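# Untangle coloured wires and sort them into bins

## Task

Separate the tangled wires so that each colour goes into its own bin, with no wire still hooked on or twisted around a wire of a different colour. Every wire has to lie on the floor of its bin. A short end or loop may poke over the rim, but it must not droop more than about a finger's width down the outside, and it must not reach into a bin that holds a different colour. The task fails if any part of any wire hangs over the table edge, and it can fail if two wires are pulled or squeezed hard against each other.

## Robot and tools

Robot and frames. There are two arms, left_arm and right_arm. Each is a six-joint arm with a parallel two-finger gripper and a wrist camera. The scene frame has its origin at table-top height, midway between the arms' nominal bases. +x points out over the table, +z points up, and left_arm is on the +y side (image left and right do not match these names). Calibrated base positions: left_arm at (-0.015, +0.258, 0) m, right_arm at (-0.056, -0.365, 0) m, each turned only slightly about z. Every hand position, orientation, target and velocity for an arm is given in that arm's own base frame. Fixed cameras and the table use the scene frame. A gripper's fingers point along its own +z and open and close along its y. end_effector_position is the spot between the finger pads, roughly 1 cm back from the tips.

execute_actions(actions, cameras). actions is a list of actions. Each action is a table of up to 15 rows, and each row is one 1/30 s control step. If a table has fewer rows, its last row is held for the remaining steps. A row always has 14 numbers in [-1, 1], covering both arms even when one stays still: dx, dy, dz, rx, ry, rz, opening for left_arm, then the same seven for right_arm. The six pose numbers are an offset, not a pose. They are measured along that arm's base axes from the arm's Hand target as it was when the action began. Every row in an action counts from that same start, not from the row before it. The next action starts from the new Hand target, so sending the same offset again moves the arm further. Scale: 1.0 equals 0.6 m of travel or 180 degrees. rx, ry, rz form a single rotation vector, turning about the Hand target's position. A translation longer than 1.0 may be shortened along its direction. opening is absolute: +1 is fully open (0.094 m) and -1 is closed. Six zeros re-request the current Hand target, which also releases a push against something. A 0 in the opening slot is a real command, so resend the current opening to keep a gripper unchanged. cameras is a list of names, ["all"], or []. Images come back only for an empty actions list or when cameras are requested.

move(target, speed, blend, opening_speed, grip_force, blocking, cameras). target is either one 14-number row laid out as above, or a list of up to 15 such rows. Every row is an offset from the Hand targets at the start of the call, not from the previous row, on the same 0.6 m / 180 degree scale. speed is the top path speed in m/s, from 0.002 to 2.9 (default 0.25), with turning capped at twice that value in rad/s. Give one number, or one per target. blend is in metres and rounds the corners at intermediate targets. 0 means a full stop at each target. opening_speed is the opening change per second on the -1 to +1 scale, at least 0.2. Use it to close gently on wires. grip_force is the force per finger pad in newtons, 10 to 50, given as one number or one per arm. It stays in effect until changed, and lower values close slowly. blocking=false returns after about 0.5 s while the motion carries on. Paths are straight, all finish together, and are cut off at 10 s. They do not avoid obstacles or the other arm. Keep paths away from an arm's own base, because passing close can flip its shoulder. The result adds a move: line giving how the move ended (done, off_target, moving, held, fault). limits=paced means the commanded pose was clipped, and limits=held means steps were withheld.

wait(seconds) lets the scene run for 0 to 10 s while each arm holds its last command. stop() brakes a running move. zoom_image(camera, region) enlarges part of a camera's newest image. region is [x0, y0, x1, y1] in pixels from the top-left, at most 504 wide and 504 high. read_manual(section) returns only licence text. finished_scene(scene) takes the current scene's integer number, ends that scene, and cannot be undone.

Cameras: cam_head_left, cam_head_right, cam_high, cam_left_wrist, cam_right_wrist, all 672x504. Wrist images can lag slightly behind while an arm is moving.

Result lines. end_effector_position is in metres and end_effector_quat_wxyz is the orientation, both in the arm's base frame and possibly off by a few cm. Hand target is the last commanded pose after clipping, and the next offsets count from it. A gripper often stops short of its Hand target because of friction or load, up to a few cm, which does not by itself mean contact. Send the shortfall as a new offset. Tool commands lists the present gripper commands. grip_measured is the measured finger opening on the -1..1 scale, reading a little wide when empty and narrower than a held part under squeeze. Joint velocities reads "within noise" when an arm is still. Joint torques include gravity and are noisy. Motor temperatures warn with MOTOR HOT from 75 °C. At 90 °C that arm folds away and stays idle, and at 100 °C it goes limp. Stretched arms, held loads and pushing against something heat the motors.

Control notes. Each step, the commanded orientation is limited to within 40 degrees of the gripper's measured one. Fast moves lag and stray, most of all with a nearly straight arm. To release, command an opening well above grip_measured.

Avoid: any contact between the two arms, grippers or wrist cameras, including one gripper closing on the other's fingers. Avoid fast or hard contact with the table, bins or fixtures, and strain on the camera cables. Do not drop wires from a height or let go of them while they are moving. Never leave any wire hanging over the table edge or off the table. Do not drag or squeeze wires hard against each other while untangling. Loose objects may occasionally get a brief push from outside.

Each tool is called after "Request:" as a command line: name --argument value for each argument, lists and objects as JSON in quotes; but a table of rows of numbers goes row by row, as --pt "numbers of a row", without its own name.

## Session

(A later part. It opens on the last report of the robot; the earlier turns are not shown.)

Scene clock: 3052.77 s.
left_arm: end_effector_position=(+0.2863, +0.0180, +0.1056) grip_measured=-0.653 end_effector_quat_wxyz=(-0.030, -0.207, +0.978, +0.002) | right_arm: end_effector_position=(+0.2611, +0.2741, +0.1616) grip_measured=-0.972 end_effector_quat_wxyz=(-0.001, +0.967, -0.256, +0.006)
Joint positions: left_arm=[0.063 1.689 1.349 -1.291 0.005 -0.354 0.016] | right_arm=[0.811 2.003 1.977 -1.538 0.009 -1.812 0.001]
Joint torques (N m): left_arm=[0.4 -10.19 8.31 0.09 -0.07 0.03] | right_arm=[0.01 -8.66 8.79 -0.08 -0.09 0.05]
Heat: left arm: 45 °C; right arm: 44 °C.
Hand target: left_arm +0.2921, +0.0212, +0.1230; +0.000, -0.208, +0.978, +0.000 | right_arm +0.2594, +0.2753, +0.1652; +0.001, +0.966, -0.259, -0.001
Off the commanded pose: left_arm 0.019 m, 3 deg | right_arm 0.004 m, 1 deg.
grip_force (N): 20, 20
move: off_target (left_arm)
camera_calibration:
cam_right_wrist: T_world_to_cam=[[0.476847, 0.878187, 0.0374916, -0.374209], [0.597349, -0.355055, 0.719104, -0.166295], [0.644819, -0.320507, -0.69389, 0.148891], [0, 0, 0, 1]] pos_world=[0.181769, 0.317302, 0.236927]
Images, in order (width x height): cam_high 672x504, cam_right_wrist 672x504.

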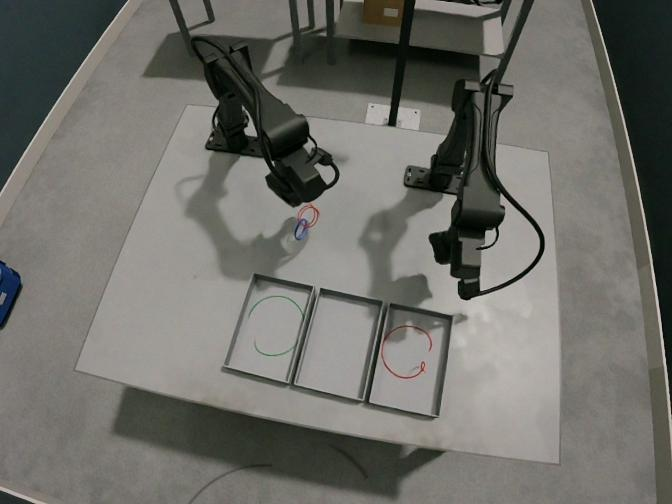

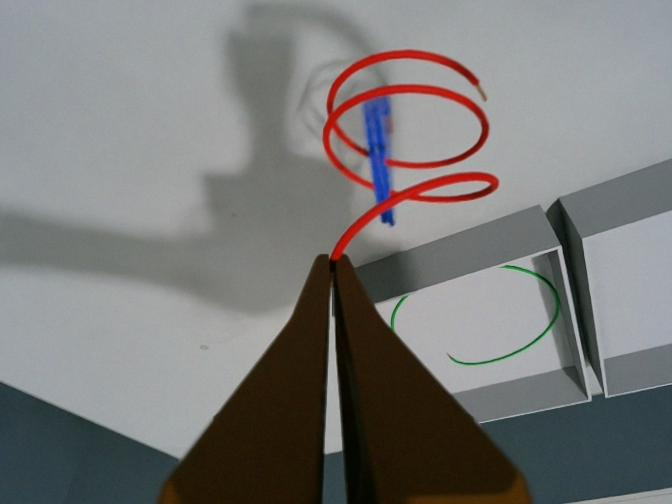

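Request:
move --pt "0 0 0 0 0 0 -0.65 0 -0.1 -0.07 0 0 0 -1.0" --pt "0 0 0 0 0 0 -0.65 0 -0.15 -0.12 0 0 0 -1.0" --speed 0.08 --blend '[0.02, 0]' --cameras '["cam_right_wrist", "cam_high"]'

Request:
zoom_image --camera "cam_high" --region '[230, 190, 330, 260]'

Scene clock: 3060.70 s.
left_arm: end_effector_position=(+0.2863, +0.0180, +0.1056) grip_measured=-0.653 end_effector_quat_wxyz=(-0.030, -0.207, +0.978, +0.002) | right_arm: end_effector_position=(+0.2618, +0.1856, +0.0885) grip_measured=-0.972 end_effector_quat_wxyz=(+0.011, +0.964, -0.265, -0.003)
Joint positions: left_arm=[0.063 1.689 1.349 -1.291 0.005 -0.354 0.016] | right_arm=[0.619 1.788 1.399 -1.203 0.01 -1.985 0.001]
Joint torques (N m): left_arm=[0.42 -10.22 8.34 0.09 -0.08 0.03] | right_arm=[-0.17 -10.15 4.83 0.21 -0.09 -0.15]
Heat: left arm: 45 °C; right arm: 43 °C.
Hand target: left_arm +0.2921, +0.0212, +0.1230; +0.000, -0.208, +0.978, +0.000 | right_arm +0.2595, +0.1853, +0.0932; +0.001, +0.966, -0.259, -0.001
Off the commanded pose: left_arm 0.019 m, 3 deg | right_arm 0.005 m, 1 deg.
grip_force (N): 20, 20
move: off_target (left_arm)
camera_calibration:
cam_right_wrist: T_world_to_cam=[[0.493716, 0.869572, 0.00942147, -0.29446], [0.606957, -0.35233, 0.712367, -0.147982], [0.622774, -0.345989, -0.701744, 0.0804813], [0, 0, 0, 1]] pos_world=[0.185077, 0.231761, 0.164669]
Images, in order (width x height): cam_high 672x504, cam_right_wrist 672x504.

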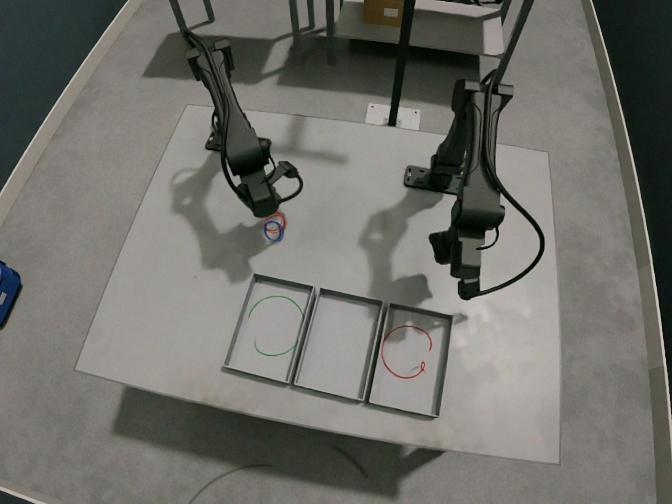

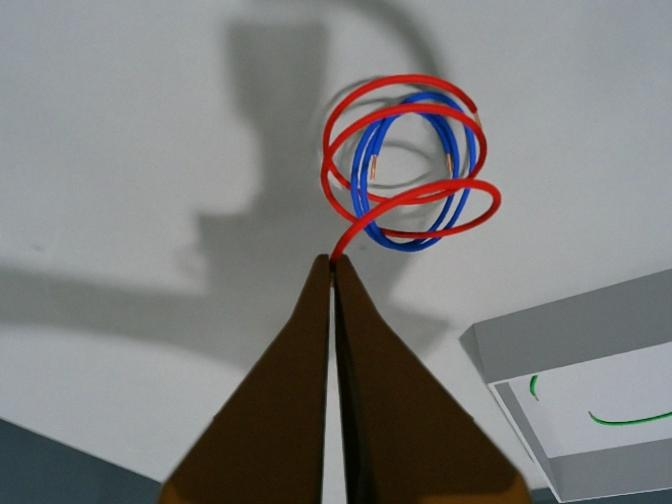

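Scaled by 5.040 from the camera's 672x504 image, which has a finer 960x720 frame.

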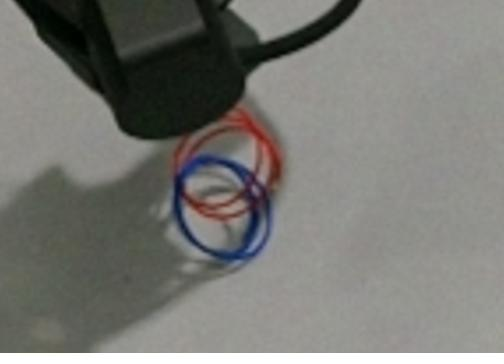

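Request:
move --pt "0 0 0 0 0 0 -0.65 0 0 0.12 0 0 0 -1.0" --pt "0 0 0 0 0 0 -0.65 0.068 0.21 0.12 0 0 0 -1.0" --pt "0 0 0 0 0 0 -0.65 0.024 0.162 -0.07 0 0 0 -1.0" --pt "0 0 0 0 0 0 -0.65 -0.09 0.038 -0.09 0 0 0 -1.0" --speed '[0.1, 0.12, 0.08, 0.08]' --blend '[0.02, 0.0, 0.01, 0]' --cameras '["cam_right_wrist", "cam_high"]'

Request:
zoom_image --camera "cam_high" --region '[230, 180, 330, 250]'

Scene clock: 3095.50 s.
left_arm: end_effector_position=(+0.2863, +0.0180, +0.1056) grip_measured=-0.653 end_effector_quat_wxyz=(-0.030, -0.207, +0.978, +0.002) | right_arm: end_effector_position=(+0.2066, +0.2086, +0.0359) grip_measured=-0.972 end_effector_quat_wxyz=(+0.011, +0.966, -0.259, +0.000)
Joint positions: left_arm=[0.063 1.689 1.349 -1.291 0.005 -0.354 0.016] | right_arm=[0.793 1.739 1.123 -0.975 0.01 -1.824 0.001]
Joint torques (N m): left_arm=[0.42 -10.22 8.31 0.08 -0.07 0.03] | right_arm=[-0.39 -9.14 4.56 0.18 -0.06 -0.09]
Heat: left arm: 45 °C; right arm: 43 °C.
Hand target: left_arm +0.2921, +0.0212, +0.1230; +0.000, -0.208, +0.978, +0.000 | right_arm +0.2056, +0.2081, +0.0393; +0.000, +0.966, -0.259, -0.001
Off the commanded pose: left_arm 0.019 m, 3 deg | right_arm 0.003 m, 1 deg.
grip_force (N): 20, 20
move: off_target (left_arm)
camera_calibration:
cam_right_wrist: T_world_to_cam=[[0.482263, 0.875958, 0.010949, -0.285677], [0.608428, -0.343913, 0.715219, -0.0710714], [0.630267, -0.338262, -0.698814, 0.0827358], [0, 0, 0, 1]] pos_world=[0.128868, 0.253785, 0.111777]
Images, in order (width x height): cam_high 672x504, cam_right_wrist 672x504.

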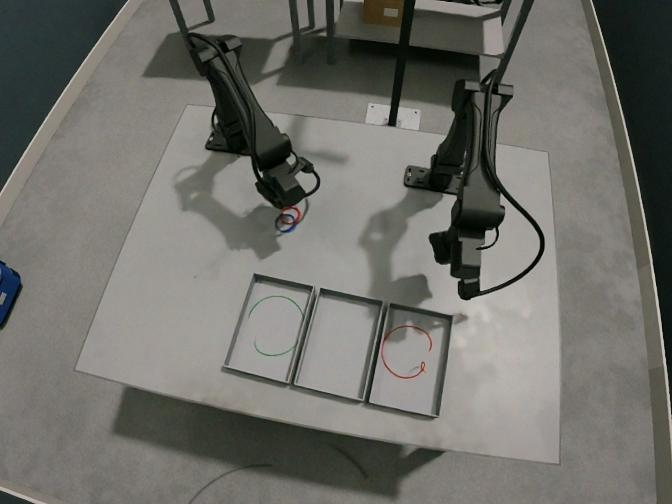

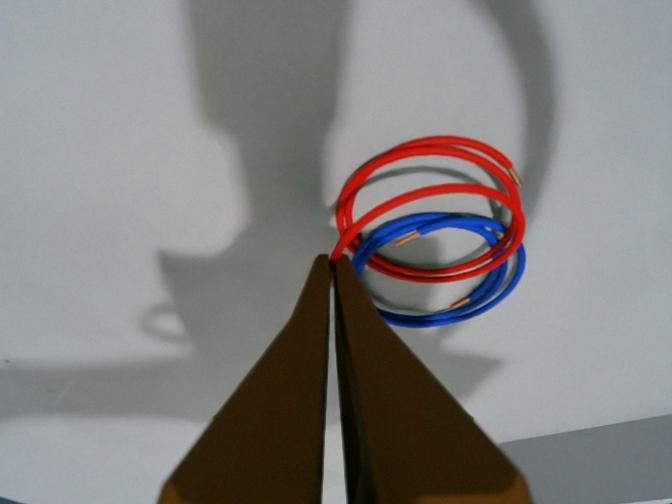

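Scaled by 5.040 from the camera's 672x504 image, which has a finer 960x720 frame.

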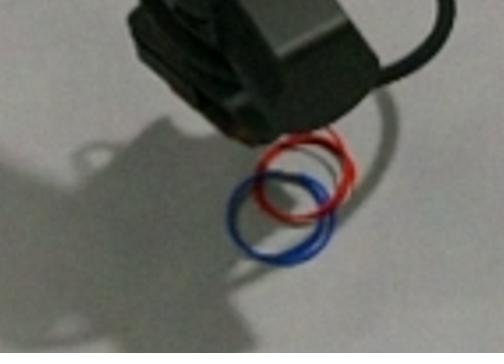

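Request:
move --pt "0 0 0 0 0 0 -0.65 0 0 0.15 0 0 0 -1.0" --pt "0 0 0 0 0 0 -0.65 0.05 0.2 0.15 0 0 0 -1.0" --pt "0 0 0 0 0 0 -0.65 0.05 0.167 0.0 0 0 0 -1.0" --pt "0 0 0 0 0 0 -0.65 0.05 -0.012 0.0 0 0 0 -1.0" --speed '[0.1, 0.12, 0.08, 0.08]' --blend '[0.02, 0.0, 0.01, 0]' --cameras '["cam_right_wrist", "cam_high"]'

Request:
zoom_image --camera "cam_high" --region '[230, 180, 330, 250]'

Scene clock: 3127.57 s.
left_arm: end_effector_position=(+0.2863, +0.0180, +0.1056) grip_measured=-0.653 end_effector_quat_wxyz=(-0.030, -0.207, +0.978, +0.002) | right_arm: end_effector_position=(+0.2376, +0.2005, +0.0350) grip_measured=-0.972 end_effector_quat_wxyz=(+0.011, +0.964, -0.266, -0.001)
Joint positions: left_arm=[0.063 1.689 1.349 -1.291 0.005 -0.354 0.016] | right_arm=[0.704 1.802 1.197 -0.986 0.011 -1.899 0.001]
Joint torques (N m): left_arm=[0.39 -10.21 8.32 0.09 -0.08 0.02] | right_arm=[0.02 -9.88 4.45 0.21 -0.08 -0.13]
Heat: left arm: 45 °C; right arm: 41 °C.
Hand target: left_arm +0.2921, +0.0212, +0.1230; +0.000, -0.208, +0.978, +0.000 | right_arm +0.2356, +0.2009, +0.0392; +0.001, +0.966, -0.259, -0.001
Off the commanded pose: left_arm 0.019 m, 3 deg | right_arm 0.005 m, 2 deg.
grip_force (N): 20, 20
move: off_target (left_arm)
camera_calibration:
cam_right_wrist: T_world_to_cam=[[0.49465, 0.869035, 0.00998951, -0.295117], [0.604453, -0.352265, 0.714525, -0.0894563], [0.624466, -0.347402, -0.699539, 0.0630514], [0, 0, 0, 1]] pos_world=[0.160678, 0.246859, 0.110974]
Images, in order (width x height): cam_high 672x504, cam_right_wrist 672x504.

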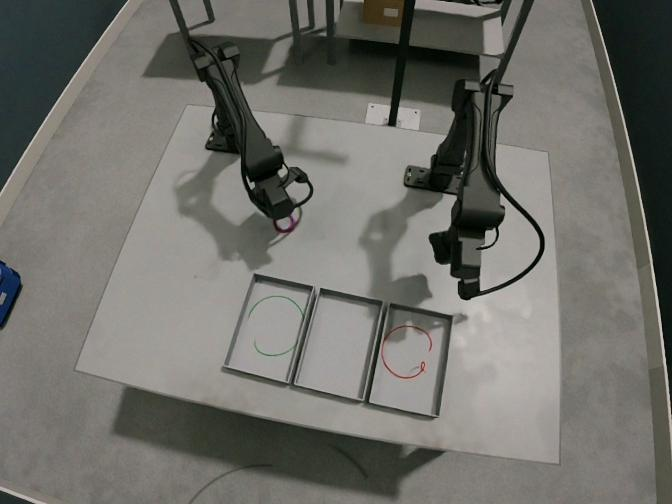

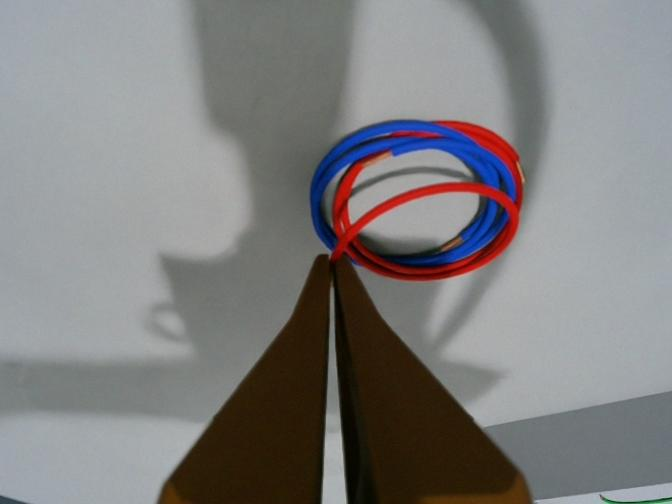

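Scaled by 5.040 from the camera's 672x504 image, which has a finer 960x720 frame.

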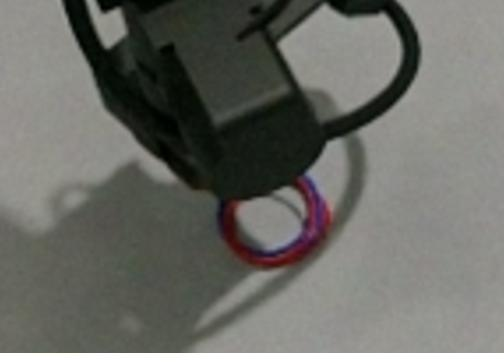

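Request:
move --target '[0,0,0,0,0,0,-0.65,0.05,0.06,0.21,0,0,0,-1.0]' --speed 0.08 --cameras '["cam_right_wrist", "cam_high", "cam_head_left"]'

Request:
zoom_image --camera "cam_high" --region '[250, 180, 350, 250]'

Request:
zoom_image --camera "cam_head_left" --region '[350, 160, 460, 250]'

Scene clock: 3146.03 s.
left_arm: end_effector_position=(+0.2863, +0.0180, +0.1056) grip_measured=-0.653 end_effector_quat_wxyz=(-0.030, -0.207, +0.978, +0.002) | right_arm: end_effector_position=(+0.2684, +0.2343, +0.1616) grip_measured=-0.972 end_effector_quat_wxyz=(-0.001, +0.966, -0.259, +0.007)
Joint positions: left_arm=[0.063 1.689 1.349 -1.291 0.005 -0.354 0.016] | right_arm=[0.72 1.902 1.836 -1.496 0.011 -1.897 0.001]
Joint torques (N m): left_arm=[0.4 -10.19 8.29 0.1 -0.07 0.03] | right_arm=[0.5 -7.82 8.76 -0.18 -0.1 0.04]
Heat: left arm: 46 °C; right arm: 42 °C.
Hand target: left_arm +0.2921, +0.0212, +0.1230; +0.000, -0.208, +0.978, +0.000 | right_arm +0.2655, +0.2369, +0.1653; +0.000, +0.966, -0.259, -0.001
Off the commanded pose: left_arm 0.019 m, 3 deg | right_arm 0.005 m, 1 deg.
grip_force (N): 20, 20
move: off_target (left_arm)
camera_calibration:
cam_right_wrist: T_world_to_cam=[[0.481776, 0.875487, 0.0375991, -0.343502], [0.593557, -0.357595, 0.720982, -0.183448], [0.644656, -0.325035, -0.691933, 0.132169], [0, 0, 0, 1]] pos_world=[0.189174, 0.278091, 0.23663]
Images, in order (width x height): cam_head_left 672x504, cam_high 672x504, cam_right_wrist 672x504.

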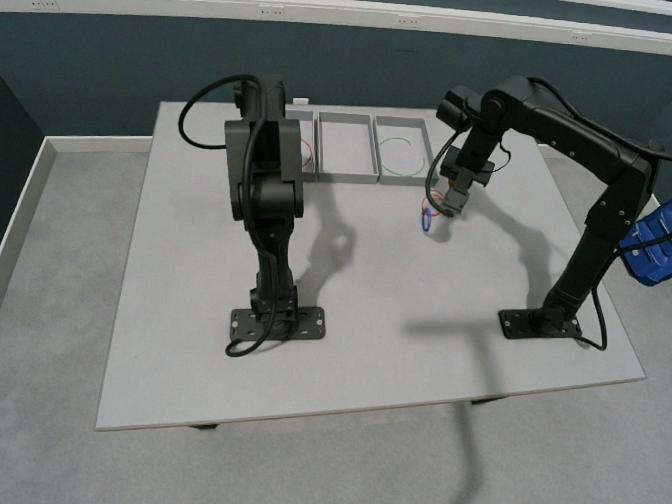

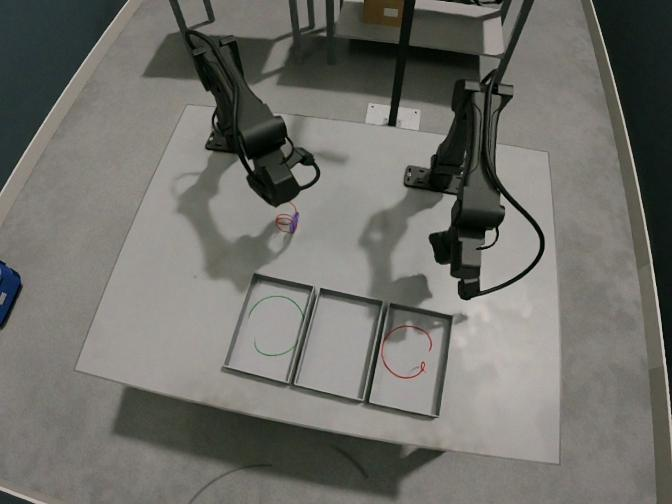

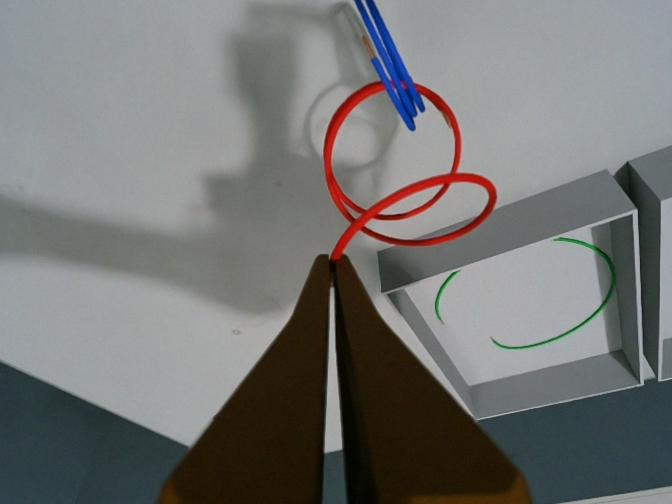

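Scaled by 5.040 from the camera's 672x504 image, which has a finer 960x720 frame.

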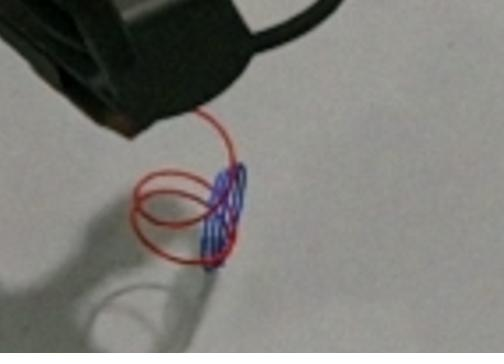

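Scaled by 4.582 from the camera's 672x504 image, which has a finer 960x720 frame.

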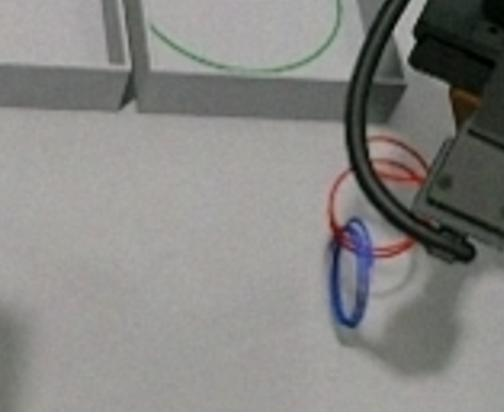

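Request:
move --target '[0.0303,-0.3688,-0.02,0,0,0.3111,-0.65,0,0,0,0,0,0,-1.0]' --speed 0.15 --cameras '["cam_left_wrist", "cam_head_left"]'

Scene clock: 3202.70 s.
left_arm: end_effector_position=(+0.3104, -0.2011, +0.1143) grip_measured=-0.653 end_effector_quat_wxyz=(+0.001, -0.639, +0.769, -0.015) | right_arm: end_effector_position=(+0.2684, +0.2342, +0.1616) grip_measured=-0.972 end_effector_quat_wxyz=(-0.001, +0.966, -0.259, +0.007)
Joint positions: left_arm=[-0.574 1.921 1.673 -1.294 0.007 -1.961 0.016] | right_arm=[0.72 1.902 1.836 -1.497 0.011 -1.897 0.001]
Joint torques (N m): left_arm=[-0.18 -7.38 8.38 0.05 -0.09 -0.1] | right_arm=[0.35 -7.86 8.7 -0.09 -0.08 0.06]
Heat: left arm: 45 °C; right arm: 39 °C.
Hand target: left_arm +0.3102, -0.2002, +0.1110; +0.000, -0.643, +0.766, +0.000 | right_arm +0.2655, +0.2369, +0.1653; +0.000, +0.966, -0.259, -0.001
Off the commanded pose: left_arm 0.003 m, 2 deg | right_arm 0.005 m, 1 deg.
grip_force (N): 20, 20
move: done
camera_calibration:
cam_left_wrist: T_world_to_cam=[[0.985425, -0.166788, 0.0334486, -0.346021], [-0.138938, -0.675691, 0.723973, -0.167858], [-0.0981491, -0.718069, -0.689016, 0.0805015], [0, 0, 0, 1]] pos_world=[0.325557, -0.113327, 0.188566]
Images, in order (width x height): cam_head_left 672x504, cam_left_wrist 672x504.

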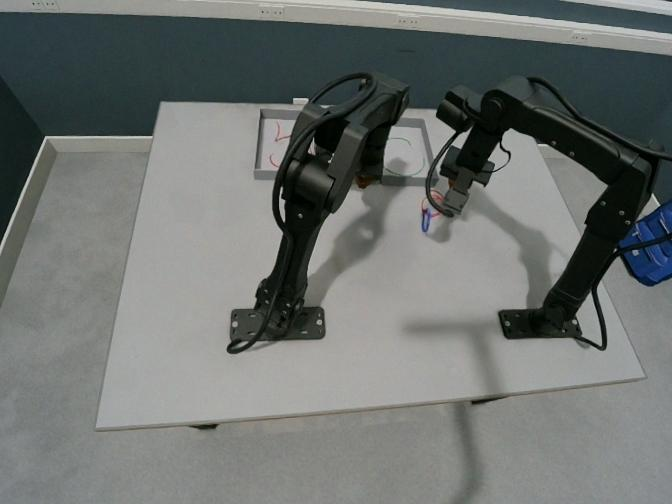

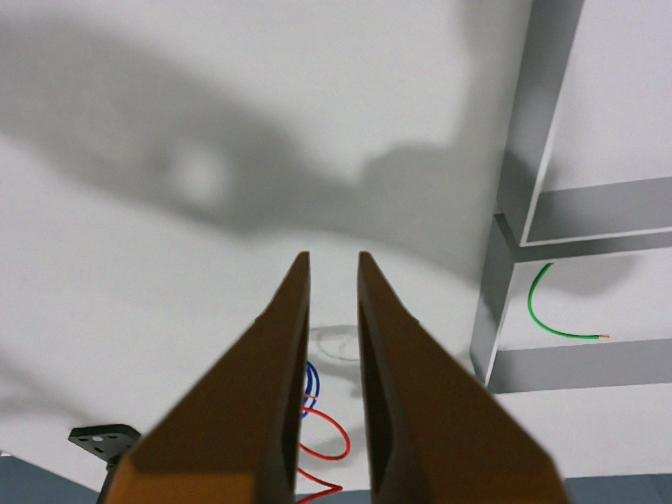

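Request:
move --target '[0,0,0,0,0,0,0.9,0,0,0,0,0,0,-1.0]' --speed 0.1 --cameras '["cam_left_wrist"]'

Request:
zoom_image --camera "cam_left_wrist" --region '[240, 300, 420, 504]'

Scene clock: 3209.27 s.
left_arm: end_effector_position=(+0.3104, -0.2011, +0.1143) grip_measured=+0.897 end_effector_quat_wxyz=(+0.001, -0.640, +0.769, -0.015) | right_arm: end_effector_position=(+0.2684, +0.2342, +0.1616) grip_measured=-0.972 end_effector_quat_wxyz=(-0.001, +0.966, -0.259, +0.007)
Joint positions: left_arm=[-0.574 1.921 1.673 -1.294 0.007 -1.962 0.089] | right_arm=[0.72 1.902 1.836 -1.497 0.011 -1.897 0.001]
Joint torques (N m): left_arm=[-0.17 -7.38 8.38 0.07 -0.08 -0.09] | right_arm=[0.4 -7.8 8.73 -0.08 -0.09 0.05]
Heat: left arm: 44 °C; right arm: 39 °C.
Hand target: left_arm +0.3103, -0.2002, +0.1110; +0.000, -0.643, +0.766, +0.000 | right_arm +0.2655, +0.2369, +0.1653; +0.000, +0.966, -0.259, -0.001
Off the commanded pose: left_arm 0.003 m, 2 deg | right_arm 0.005 m, 1 deg.
grip_force (N): 20, 20
move: done
camera_calibration:
cam_left_wrist: T_world_to_cam=[[0.985569, -0.165938, 0.033439, -0.345874], [-0.13834, -0.675749, 0.724034, -0.168083], [-0.0975483, -0.718211, -0.688953, 0.0802699], [0, 0, 0, 1]] pos_world=[0.32546, -0.113325, 0.188566]
Images, in order (width x height): cam_left_wrist 672x504.

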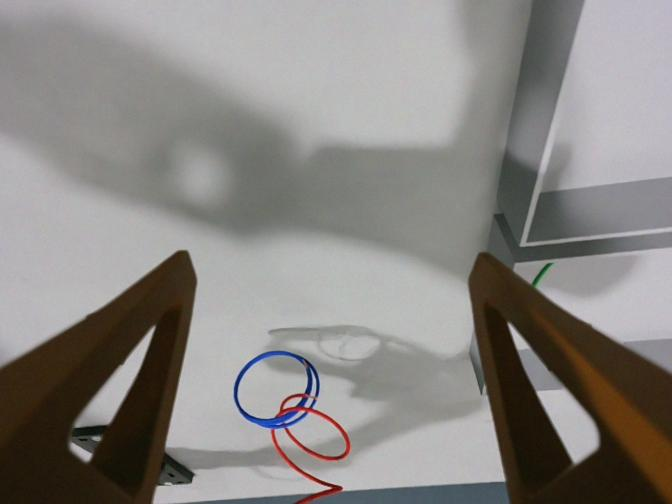

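Scaled by 2.471 from the camera's 672x504 image, which has a finer 960x720 frame.

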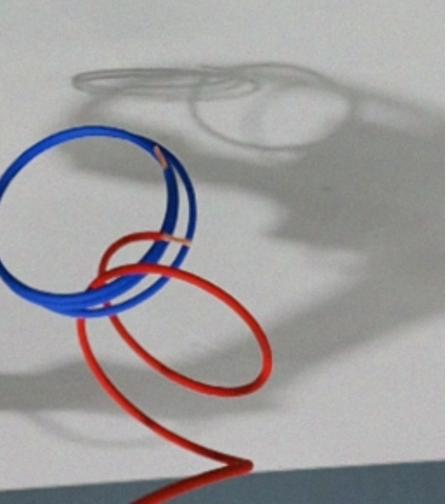

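Request:
move --target '[-0.0172,-0.058,0.0483,-0.182,-0.3498,-0.1694,-0.05,0,0,0,0,0,0,-1.0]' --speed 0.15 --cameras '["cam_left_wrist", "cam_head_left", "cam_high"]'

Scene clock: 3409.17 s.
left_arm: end_effector_position=(+0.3005, -0.2367, +0.1428) grip_measured=-0.047 end_effector_quat_wxyz=(+0.217, -0.318, +0.755, -0.531) | right_arm: end_effector_position=(+0.2684, +0.2342, +0.1616) grip_measured=-0.972 end_effector_quat_wxyz=(-0.001, +0.966, -0.259, +0.007)
Joint positions: left_arm=[-0.58 1.264 0.43 0.477 0.192 -1.51 0.045] | right_arm=[0.72 1.902 1.836 -1.497 0.011 -1.897 0.001]
Joint torques (N m): left_arm=[0.44 -3.45 5.87 2.44 0.09 0.11] | right_arm=[0.44 -7.98 8.77 -0.12 -0.1 0.06]
Motor temperatures (°C): left_arm=[30 40 37 33 28 28 29] | right_arm=[30 38 36 30 31 29 29]
Heat: left arm: 40 °C; right arm: 38 °C.
Hand target: left_arm +0.2999, -0.2350, +0.1399; +0.219, -0.313, +0.757, -0.530 | right_arm +0.2655, +0.2369, +0.1653; +0.000, +0.966, -0.259, -0.001
Off the commanded pose: left_arm 0.003 m, 1 deg | right_arm 0.005 m, 1 deg.
grip_force (N): 20, 20
move: done
camera_calibration:
cam_left_wrist: T_world_to_cam=[[0.25483, -0.217109, 0.942298, -0.265301], [-0.966559, -0.0282419, 0.254884, 0.254979], [-0.0287254, -0.975739, -0.217045, -0.0756365], [0, 0, 0, 1]] pos_world=[0.311887, -0.1242, 0.168586]
Images, in order (width x height): cam_head_left 672x504, cam_high 672x504, cam_left_wrist 672x504.

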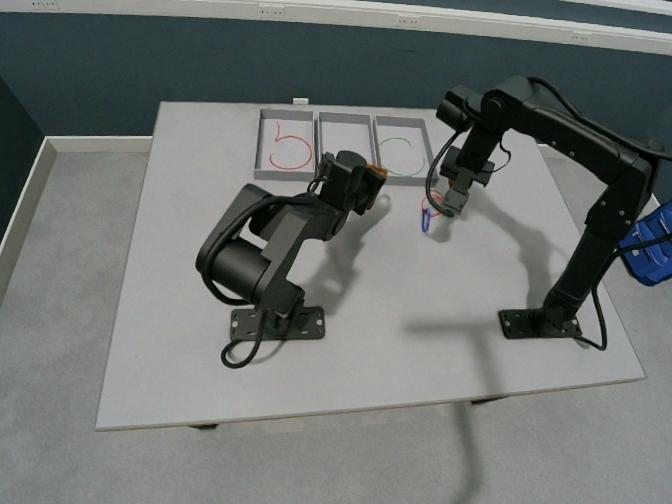

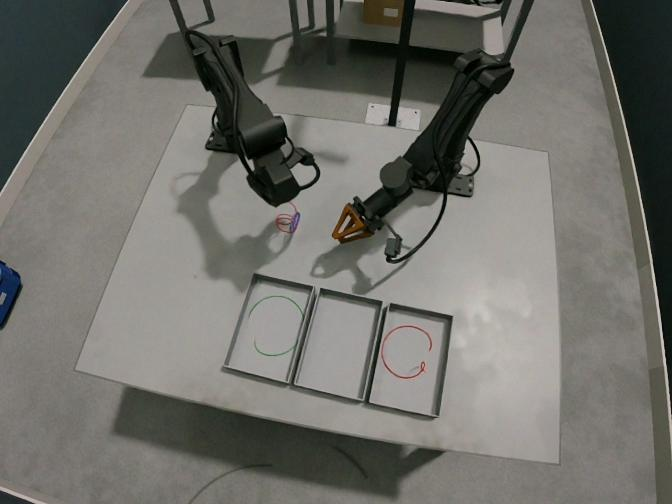

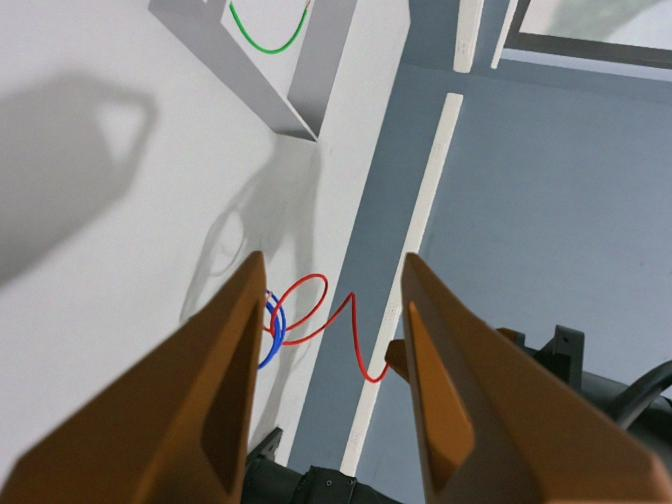

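Request:
move --target '[0,0,0,0,0,0,-0.05,0.1527,0.043,0,0,0,0,-1.0]' --speed 0.08 --cameras '["cam_left_wrist", "cam_head_left", "cam_right_wrist"]'

Request:
zoom_image --camera "cam_left_wrist" --region '[180, 180, 460, 420]'

Scene clock: 3419.13 s.
left_arm: end_effector_position=(+0.3005, -0.2368, +0.1429) grip_measured=-0.047 end_effector_quat_wxyz=(+0.217, -0.318, +0.755, -0.531) | right_arm: end_effector_position=(+0.3581, +0.2624, +0.1629) grip_measured=-0.972 end_effector_quat_wxyz=(-0.040, +0.963, -0.265, +0.039)
Joint positions: left_arm=[-0.58 1.264 0.43 0.478 0.192 -1.51 0.045] | right_arm=[0.634 2.21 2.299 -1.548 0.011 -1.971 0.001]
Joint torques (N m): left_arm=[0.42 -3.43 5.86 2.43 0.08 0.13] | right_arm=[-0.18 -10.13 8.65 0.06 -0.11 -0.11]
Heat: left arm: 39 °C; right arm: 38 °C.
Hand target: left_arm +0.2999, -0.2350, +0.1399; +0.219, -0.313, +0.757, -0.530 | right_arm +0.3572, +0.2627, +0.1652; +0.000, +0.966, -0.259, -0.001
Off the commanded pose: left_arm 0.003 m, 1 deg | right_arm 0.003 m, 7 deg.
joint sent to its limit (right arm) — joint 4 (wrist pitch), lower limit. The joint targets are off in orientation, not in position.
grip_force (N): 20, 20
move: off_target (right_arm)
camera_calibration:
cam_left_wrist: T_world_to_cam=[[0.254453, -0.216902, 0.942448, -0.265325], [-0.96665, -0.0277965, 0.25459, 0.255179], [-0.0290242, -0.975798, -0.216741, -0.0756739], [0, 0, 0, 1]] pos_world=[0.311984, -0.124299, 0.168687]
cam_right_wrist: T_world_to_cam=[[0.485919, 0.864345, 0.129581, -0.424902], [0.528735, -0.408766, 0.743875, -0.194785], [0.695933, -0.292948, -0.655636, 0.0516708], [0, 0, 0, 1]] pos_world=[0.273498, 0.302777, 0.233832]
Images, in order (width x height): cam_head_left 672x504, cam_left_wrist 672x504, cam_right_wrist 672x504.

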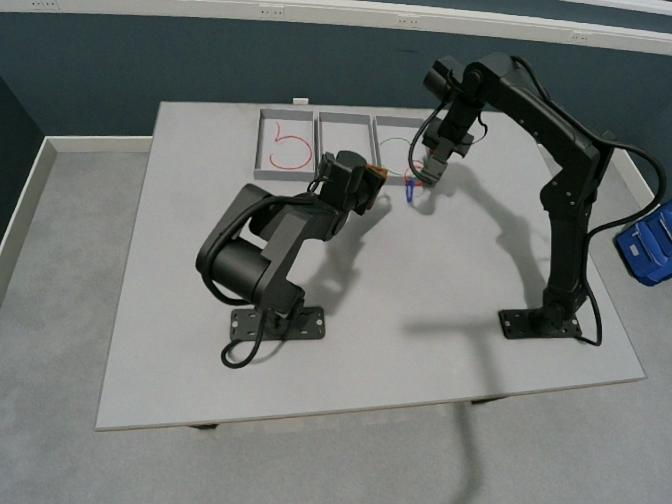

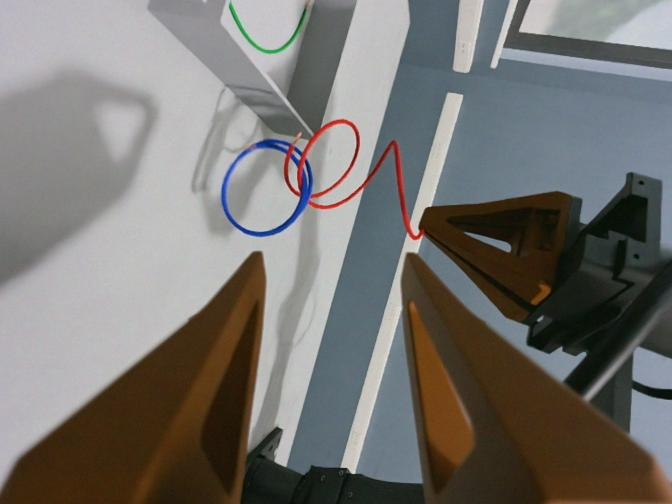

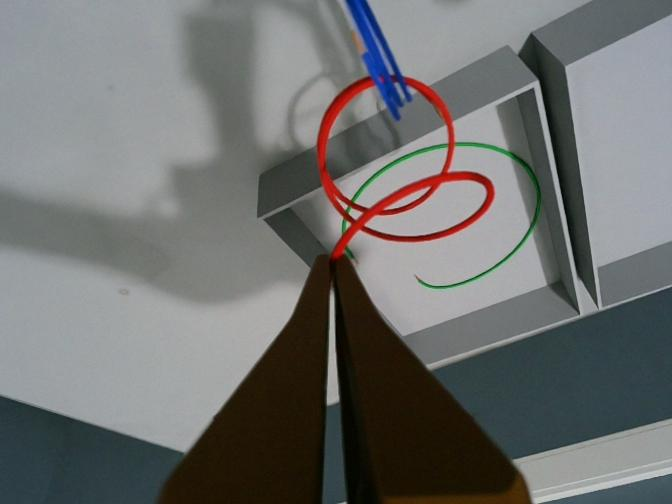

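Scaled by 1.800 from the camera's 672x504 image, which has a finer 960x720 frame.

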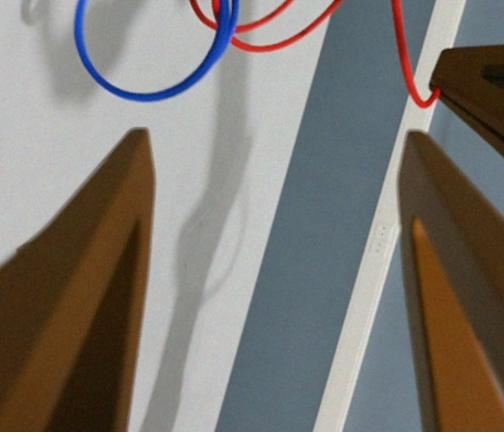

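Request:
move --target '[-0.0365,-0.1058,-0.12,0,0,0,-0.1,0,0,0,0,0,0,-1.0]' --speed 0.08 --cameras '["cam_left_wrist", "cam_high"]'

Scene clock: 3442.97 s.
left_arm: end_effector_position=(+0.2779, -0.2999, +0.0741) grip_measured=-0.097 end_effector_quat_wxyz=(+0.216, -0.311, +0.755, -0.536) | right_arm: end_effector_position=(+0.3581, +0.2624, +0.1629) grip_measured=-0.972 end_effector_quat_wxyz=(-0.040, +0.963, -0.265, +0.039)
Joint positions: left_arm=[-0.846 1.702 0.378 0.985 -0.046 -1.595 0.042] | right_arm=[0.634 2.21 2.299 -1.548 0.011 -1.971 0.001]
Joint torques (N m): left_arm=[-0.35 -4.31 4.49 2.42 -0.15 0.02] | right_arm=[-0.24 -10.07 8.87 0.09 -0.06 -0.14]
Motor temperatures (°C): left_arm=[30 39 37 38 28 28 29] | right_arm=[30 38 36 30 31 29 29]
Heat: left arm: 39 °C; right arm: 38 °C.
Hand target: left_arm +0.2781, -0.2985, +0.0680; +0.219, -0.313, +0.757, -0.530 | right_arm +0.3572, +0.2627, +0.1652; +0.000, +0.966, -0.259, -0.001
Off the commanded pose: left_arm 0.006 m, 1 deg | right_arm 0.003 m, 7 deg.
joint sent to its limit (right arm) — joint 4 (wrist pitch), lower limit. The joint targets are off in orientation, not in position.
grip_force (N): 20, 20
move: off_target (right_arm)
camera_calibration:
cam_left_wrist: T_world_to_cam=[[0.242594, -0.214905, 0.946026, -0.204738], [-0.969265, -0.012575, 0.245696, 0.255017], [-0.0409051, -0.976554, -0.21135, -0.150105], [0, 0, 0, 1]] pos_world=[0.290707, -0.187378, 0.0993053]
Images, in order (width x height): cam_high 672x504, cam_left_wrist 672x504.

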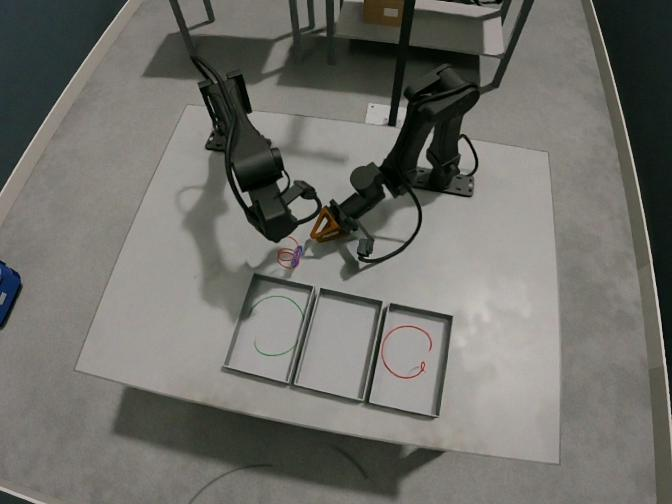

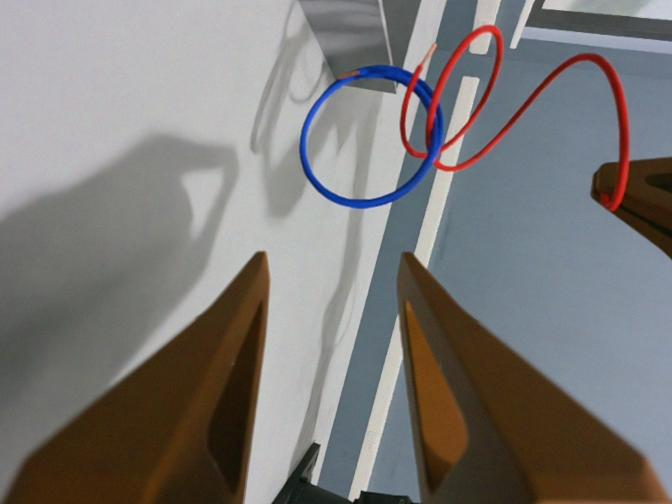

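Request:
move --pt "0.066 -0.0558 -0.0446 0 0 0 -0.1 0 0 0 0 0 0 -1.0" --speed 0.05 --cameras '["cam_left_wrist"]'

Scene clock: 3457.00 s.
left_arm: end_effector_position=(+0.3142, -0.3294, +0.0460) grip_measured=-0.097 end_effector_quat_wxyz=(+0.221, -0.316, +0.755, -0.531) | right_arm: end_effector_position=(+0.3581, +0.2624, +0.1629) grip_measured=-0.972 end_effector_quat_wxyz=(-0.040, +0.963, -0.265, +0.039)
Joint positions: left_arm=[-0.829 1.96 0.554 1.06 -0.046 -1.589 0.042] | right_arm=[0.634 2.21 2.299 -1.548 0.011 -1.971 0.001]
Joint torques (N m): left_arm=[0.4 -5.72 5.81 2.38 0.06 0.06] | right_arm=[-0.36 -9.99 8.7 0.09 -0.1 -0.13]
Heat: left arm: 40 °C; right arm: 38 °C.
Hand target: left_arm +0.3175, -0.3320, +0.0412; +0.219, -0.313, +0.757, -0.530 | right_arm +0.3572, +0.2627, +0.1652; +0.000, +0.966, -0.259, -0.001
Off the commanded pose: left_arm 0.006 m, 0 deg | right_arm 0.003 m, 7 deg.
joint sent to its limit (right arm) — joint 4 (wrist pitch), lower limit. The joint targets are off in orientation, not in position.
grip_force (N): 20, 20
move: off_target (right_arm)
camera_calibration:
cam_left_wrist: T_world_to_cam=[[0.247098, -0.219676, 0.943761, -0.196181], [-0.968628, -0.029346, 0.246778, 0.290984], [-0.0265156, -0.975131, -0.220035, -0.187102], [0, 0, 0, 1]] pos_world=[0.32537, -0.217006, 0.0721704]
Images, in order (width x height): cam_left_wrist 672x504.

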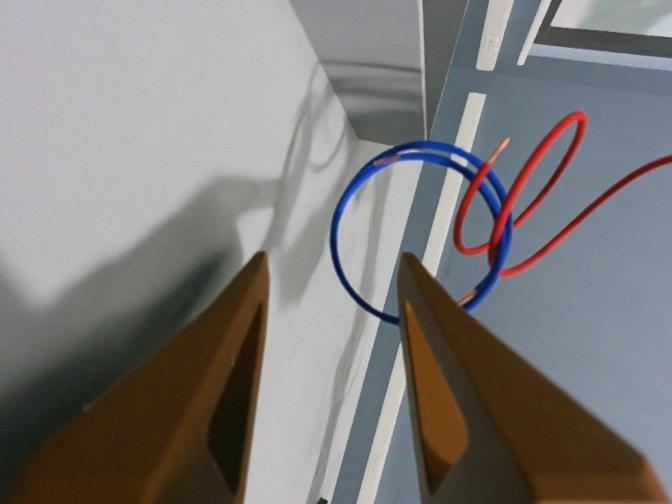

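Request:
move --target '[0.0165,-0.0165,-0.0085,0,0,0,-0.1,0,0,0,0,0,0,-1.0]' --speed 0.04 --cameras '["cam_left_wrist"]'

Scene clock: 3472.13 s.
left_arm: end_effector_position=(+0.3243, -0.3404, +0.0443) grip_measured=-0.097 end_effector_quat_wxyz=(+0.223, -0.314, +0.752, -0.535) | right_arm: end_effector_position=(+0.3581, +0.2624, +0.1629) grip_measured=-0.972 end_effector_quat_wxyz=(-0.040, +0.963, -0.265, +0.039)
Joint positions: left_arm=[-0.829 2.009 0.612 1.061 -0.046 -1.586 0.042] | right_arm=[0.634 2.21 2.299 -1.548 0.011 -1.971 0.001]
Joint torques (N m): left_arm=[0.59 -6.05 5.85 2.28 0.09 0.04] | right_arm=[-0.13 -10.06 8.68 0.08 -0.09 -0.15]
Heat: left arm: 40 °C; right arm: 38 °C.
Hand target: left_arm +0.3274, -0.3419, +0.0361; +0.219, -0.313, +0.757, -0.530 | right_arm +0.3572, +0.2627, +0.1652; +0.000, +0.966, -0.259, -0.001
Off the commanded pose: left_arm 0.009 m, 1 deg | right_arm 0.003 m, 7 deg.
joint sent to its limit (right arm) — joint 4 (wrist pitch), lower limit. The joint targets are off in orientation, not in position.
grip_force (N): 20, 20
move: off_target (right_arm)
camera_calibration:
cam_left_wrist: T_world_to_cam=[[0.238163, -0.214449, 0.947254, -0.19499], [-0.97089, -0.0269592, 0.238003, 0.302689], [-0.0255023, -0.976363, -0.214627, -0.198838], [0, 0, 0, 1]] pos_world=[0.335246, -0.227793, 0.0699885]
Images, in order (width x height): cam_left_wrist 672x504.

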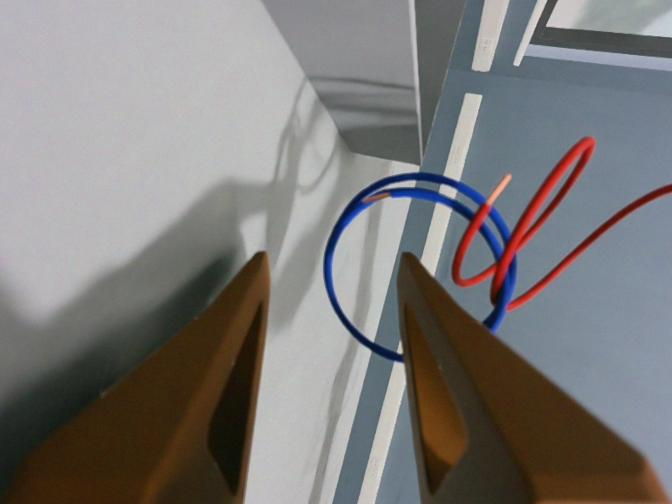

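Request:
move --target '[0.0105,-0.0105,-0.0055,0,0,0,-0.1,0,0,0,0,0,0,-1.0]' --speed 0.04 --cameras '["cam_left_wrist"]'

Scene clock: 3478.10 s.
left_arm: end_effector_position=(+0.3319, -0.3463, +0.0434) grip_measured=-0.097 end_effector_quat_wxyz=(+0.225, -0.313, +0.750, -0.537) | right_arm: end_effector_position=(+0.3581, +0.2624, +0.1629) grip_measured=-0.972 end_effector_quat_wxyz=(-0.040, +0.963, -0.265, +0.039)
Joint positions: left_arm=[-0.826 2.039 0.65 1.061 -0.046 -1.585 0.042] | right_arm=[0.634 2.21 2.299 -1.548 0.011 -1.971 0.001]
Joint torques (N m): left_arm=[0.32 -6.19 5.87 2.21 0.09 0.02] | right_arm=[-0.18 -10.13 8.7 0.09 -0.07 -0.15]
Heat: left arm: 40 °C; right arm: 38 °C.
Hand target: left_arm +0.3338, -0.3482, +0.0328; +0.219, -0.313, +0.757, -0.530 | right_arm +0.3572, +0.2627, +0.1652; +0.000, +0.966, -0.259, -0.001
Off the commanded pose: left_arm 0.011 m, 1 deg | right_arm 0.003 m, 7 deg.
joint sent to its limit (right arm) — joint 4 (wrist pitch), lower limit. The joint targets are off in orientation, not in position.
grip_force (N): 20, 20
move: off_target (left_arm, right_arm)
camera_calibration:
cam_left_wrist: T_world_to_cam=[[0.232938, -0.209431, 0.949673, -0.193934], [-0.972256, -0.0286679, 0.232155, 0.310297], [-0.0213954, -0.977403, -0.210299, -0.206531], [0, 0, 0, 1]] pos_world=[0.342444, -0.233584, 0.0687034]
Images, in order (width x height): cam_left_wrist 672x504.

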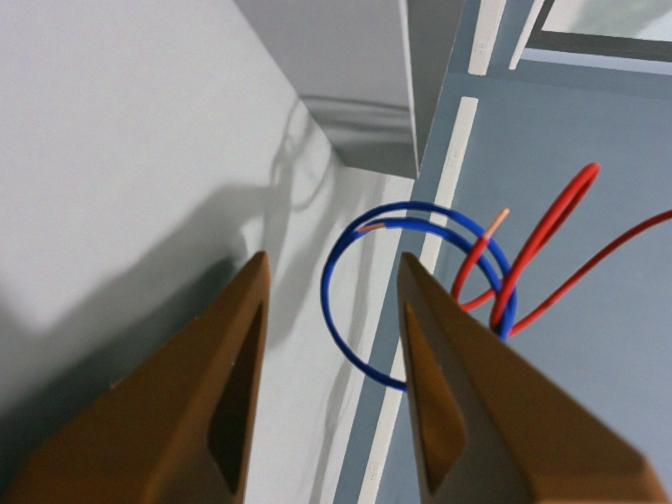

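Request:
move --target '[0,0,0,0,0,0,-1.0,0,0,0,0,0,0,-1.0]' --speed 0.04 --opening_speed 0.4 --cameras '["cam_left_wrist", "cam_head_left"]'

Scene clock: 3487.93 s.
left_arm: end_effector_position=(+0.3319, -0.3463, +0.0434) grip_measured=-0.932 end_effector_quat_wxyz=(+0.225, -0.313, +0.750, -0.537) | right_arm: end_effector_position=(+0.3581, +0.2624, +0.1629) grip_measured=-0.972 end_effector_quat_wxyz=(-0.040, +0.963, -0.265, +0.039)
Joint positions: left_arm=[-0.826 2.039 0.65 1.061 -0.046 -1.585 0.003] | right_arm=[0.634 2.21 2.299 -1.548 0.011 -1.971 0.001]
Joint torques (N m): left_arm=[0.35 -6.22 5.85 2.21 0.09 0] | right_arm=[-0.17 -10.03 8.94 0.09 -0.11 -0.17]
Heat: left arm: 41 °C; right arm: 38 °C.
Hand target: left_arm +0.3338, -0.3482, +0.0328; +0.219, -0.313, +0.757, -0.530 | right_arm +0.3572, +0.2627, +0.1652; +0.000, +0.966, -0.259, -0.001
Off the commanded pose: left_arm 0.011 m, 1 deg | right_arm 0.003 m, 7 deg.
joint sent to its limit (right arm) — joint 4 (wrist pitch), lower limit. The joint targets are off in orientation, not in position.
grip_force (N): 20, 20
move: off_target (left_arm, right_arm)
camera_calibration:
cam_left_wrist: T_world_to_cam=[[0.232639, -0.209649, 0.949698, -0.193883], [-0.972328, -0.0286543, 0.231856, 0.310345], [-0.0213955, -0.977357, -0.210514, -0.206506], [0, 0, 0, 1]] pos_world=[0.342443, -0.233585, 0.0687023]
Images, in order (width x height): cam_head_left 672x504, cam_left_wrist 672x504.

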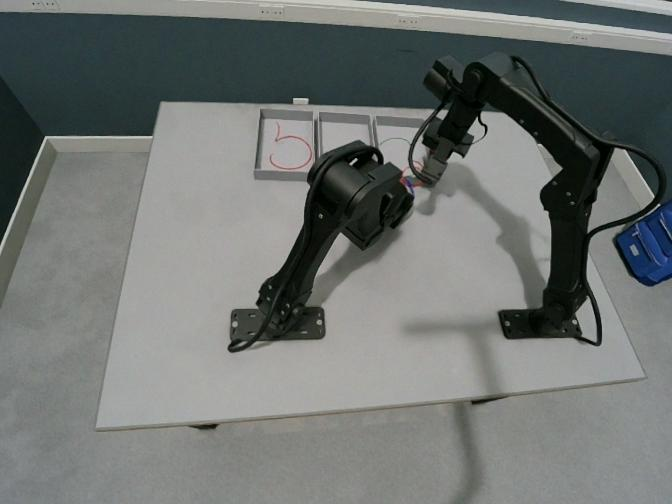

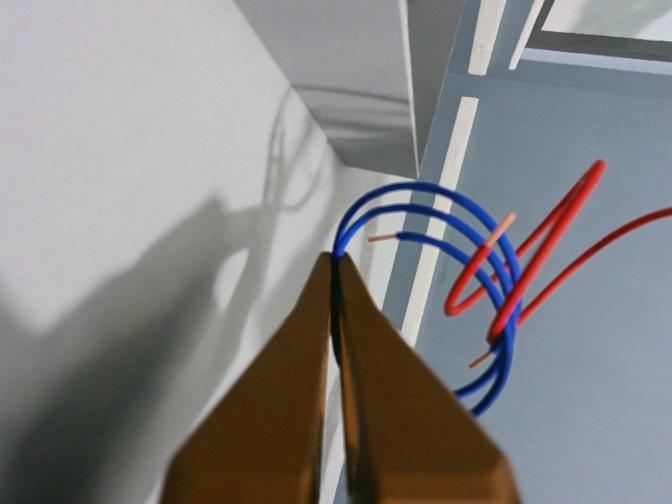

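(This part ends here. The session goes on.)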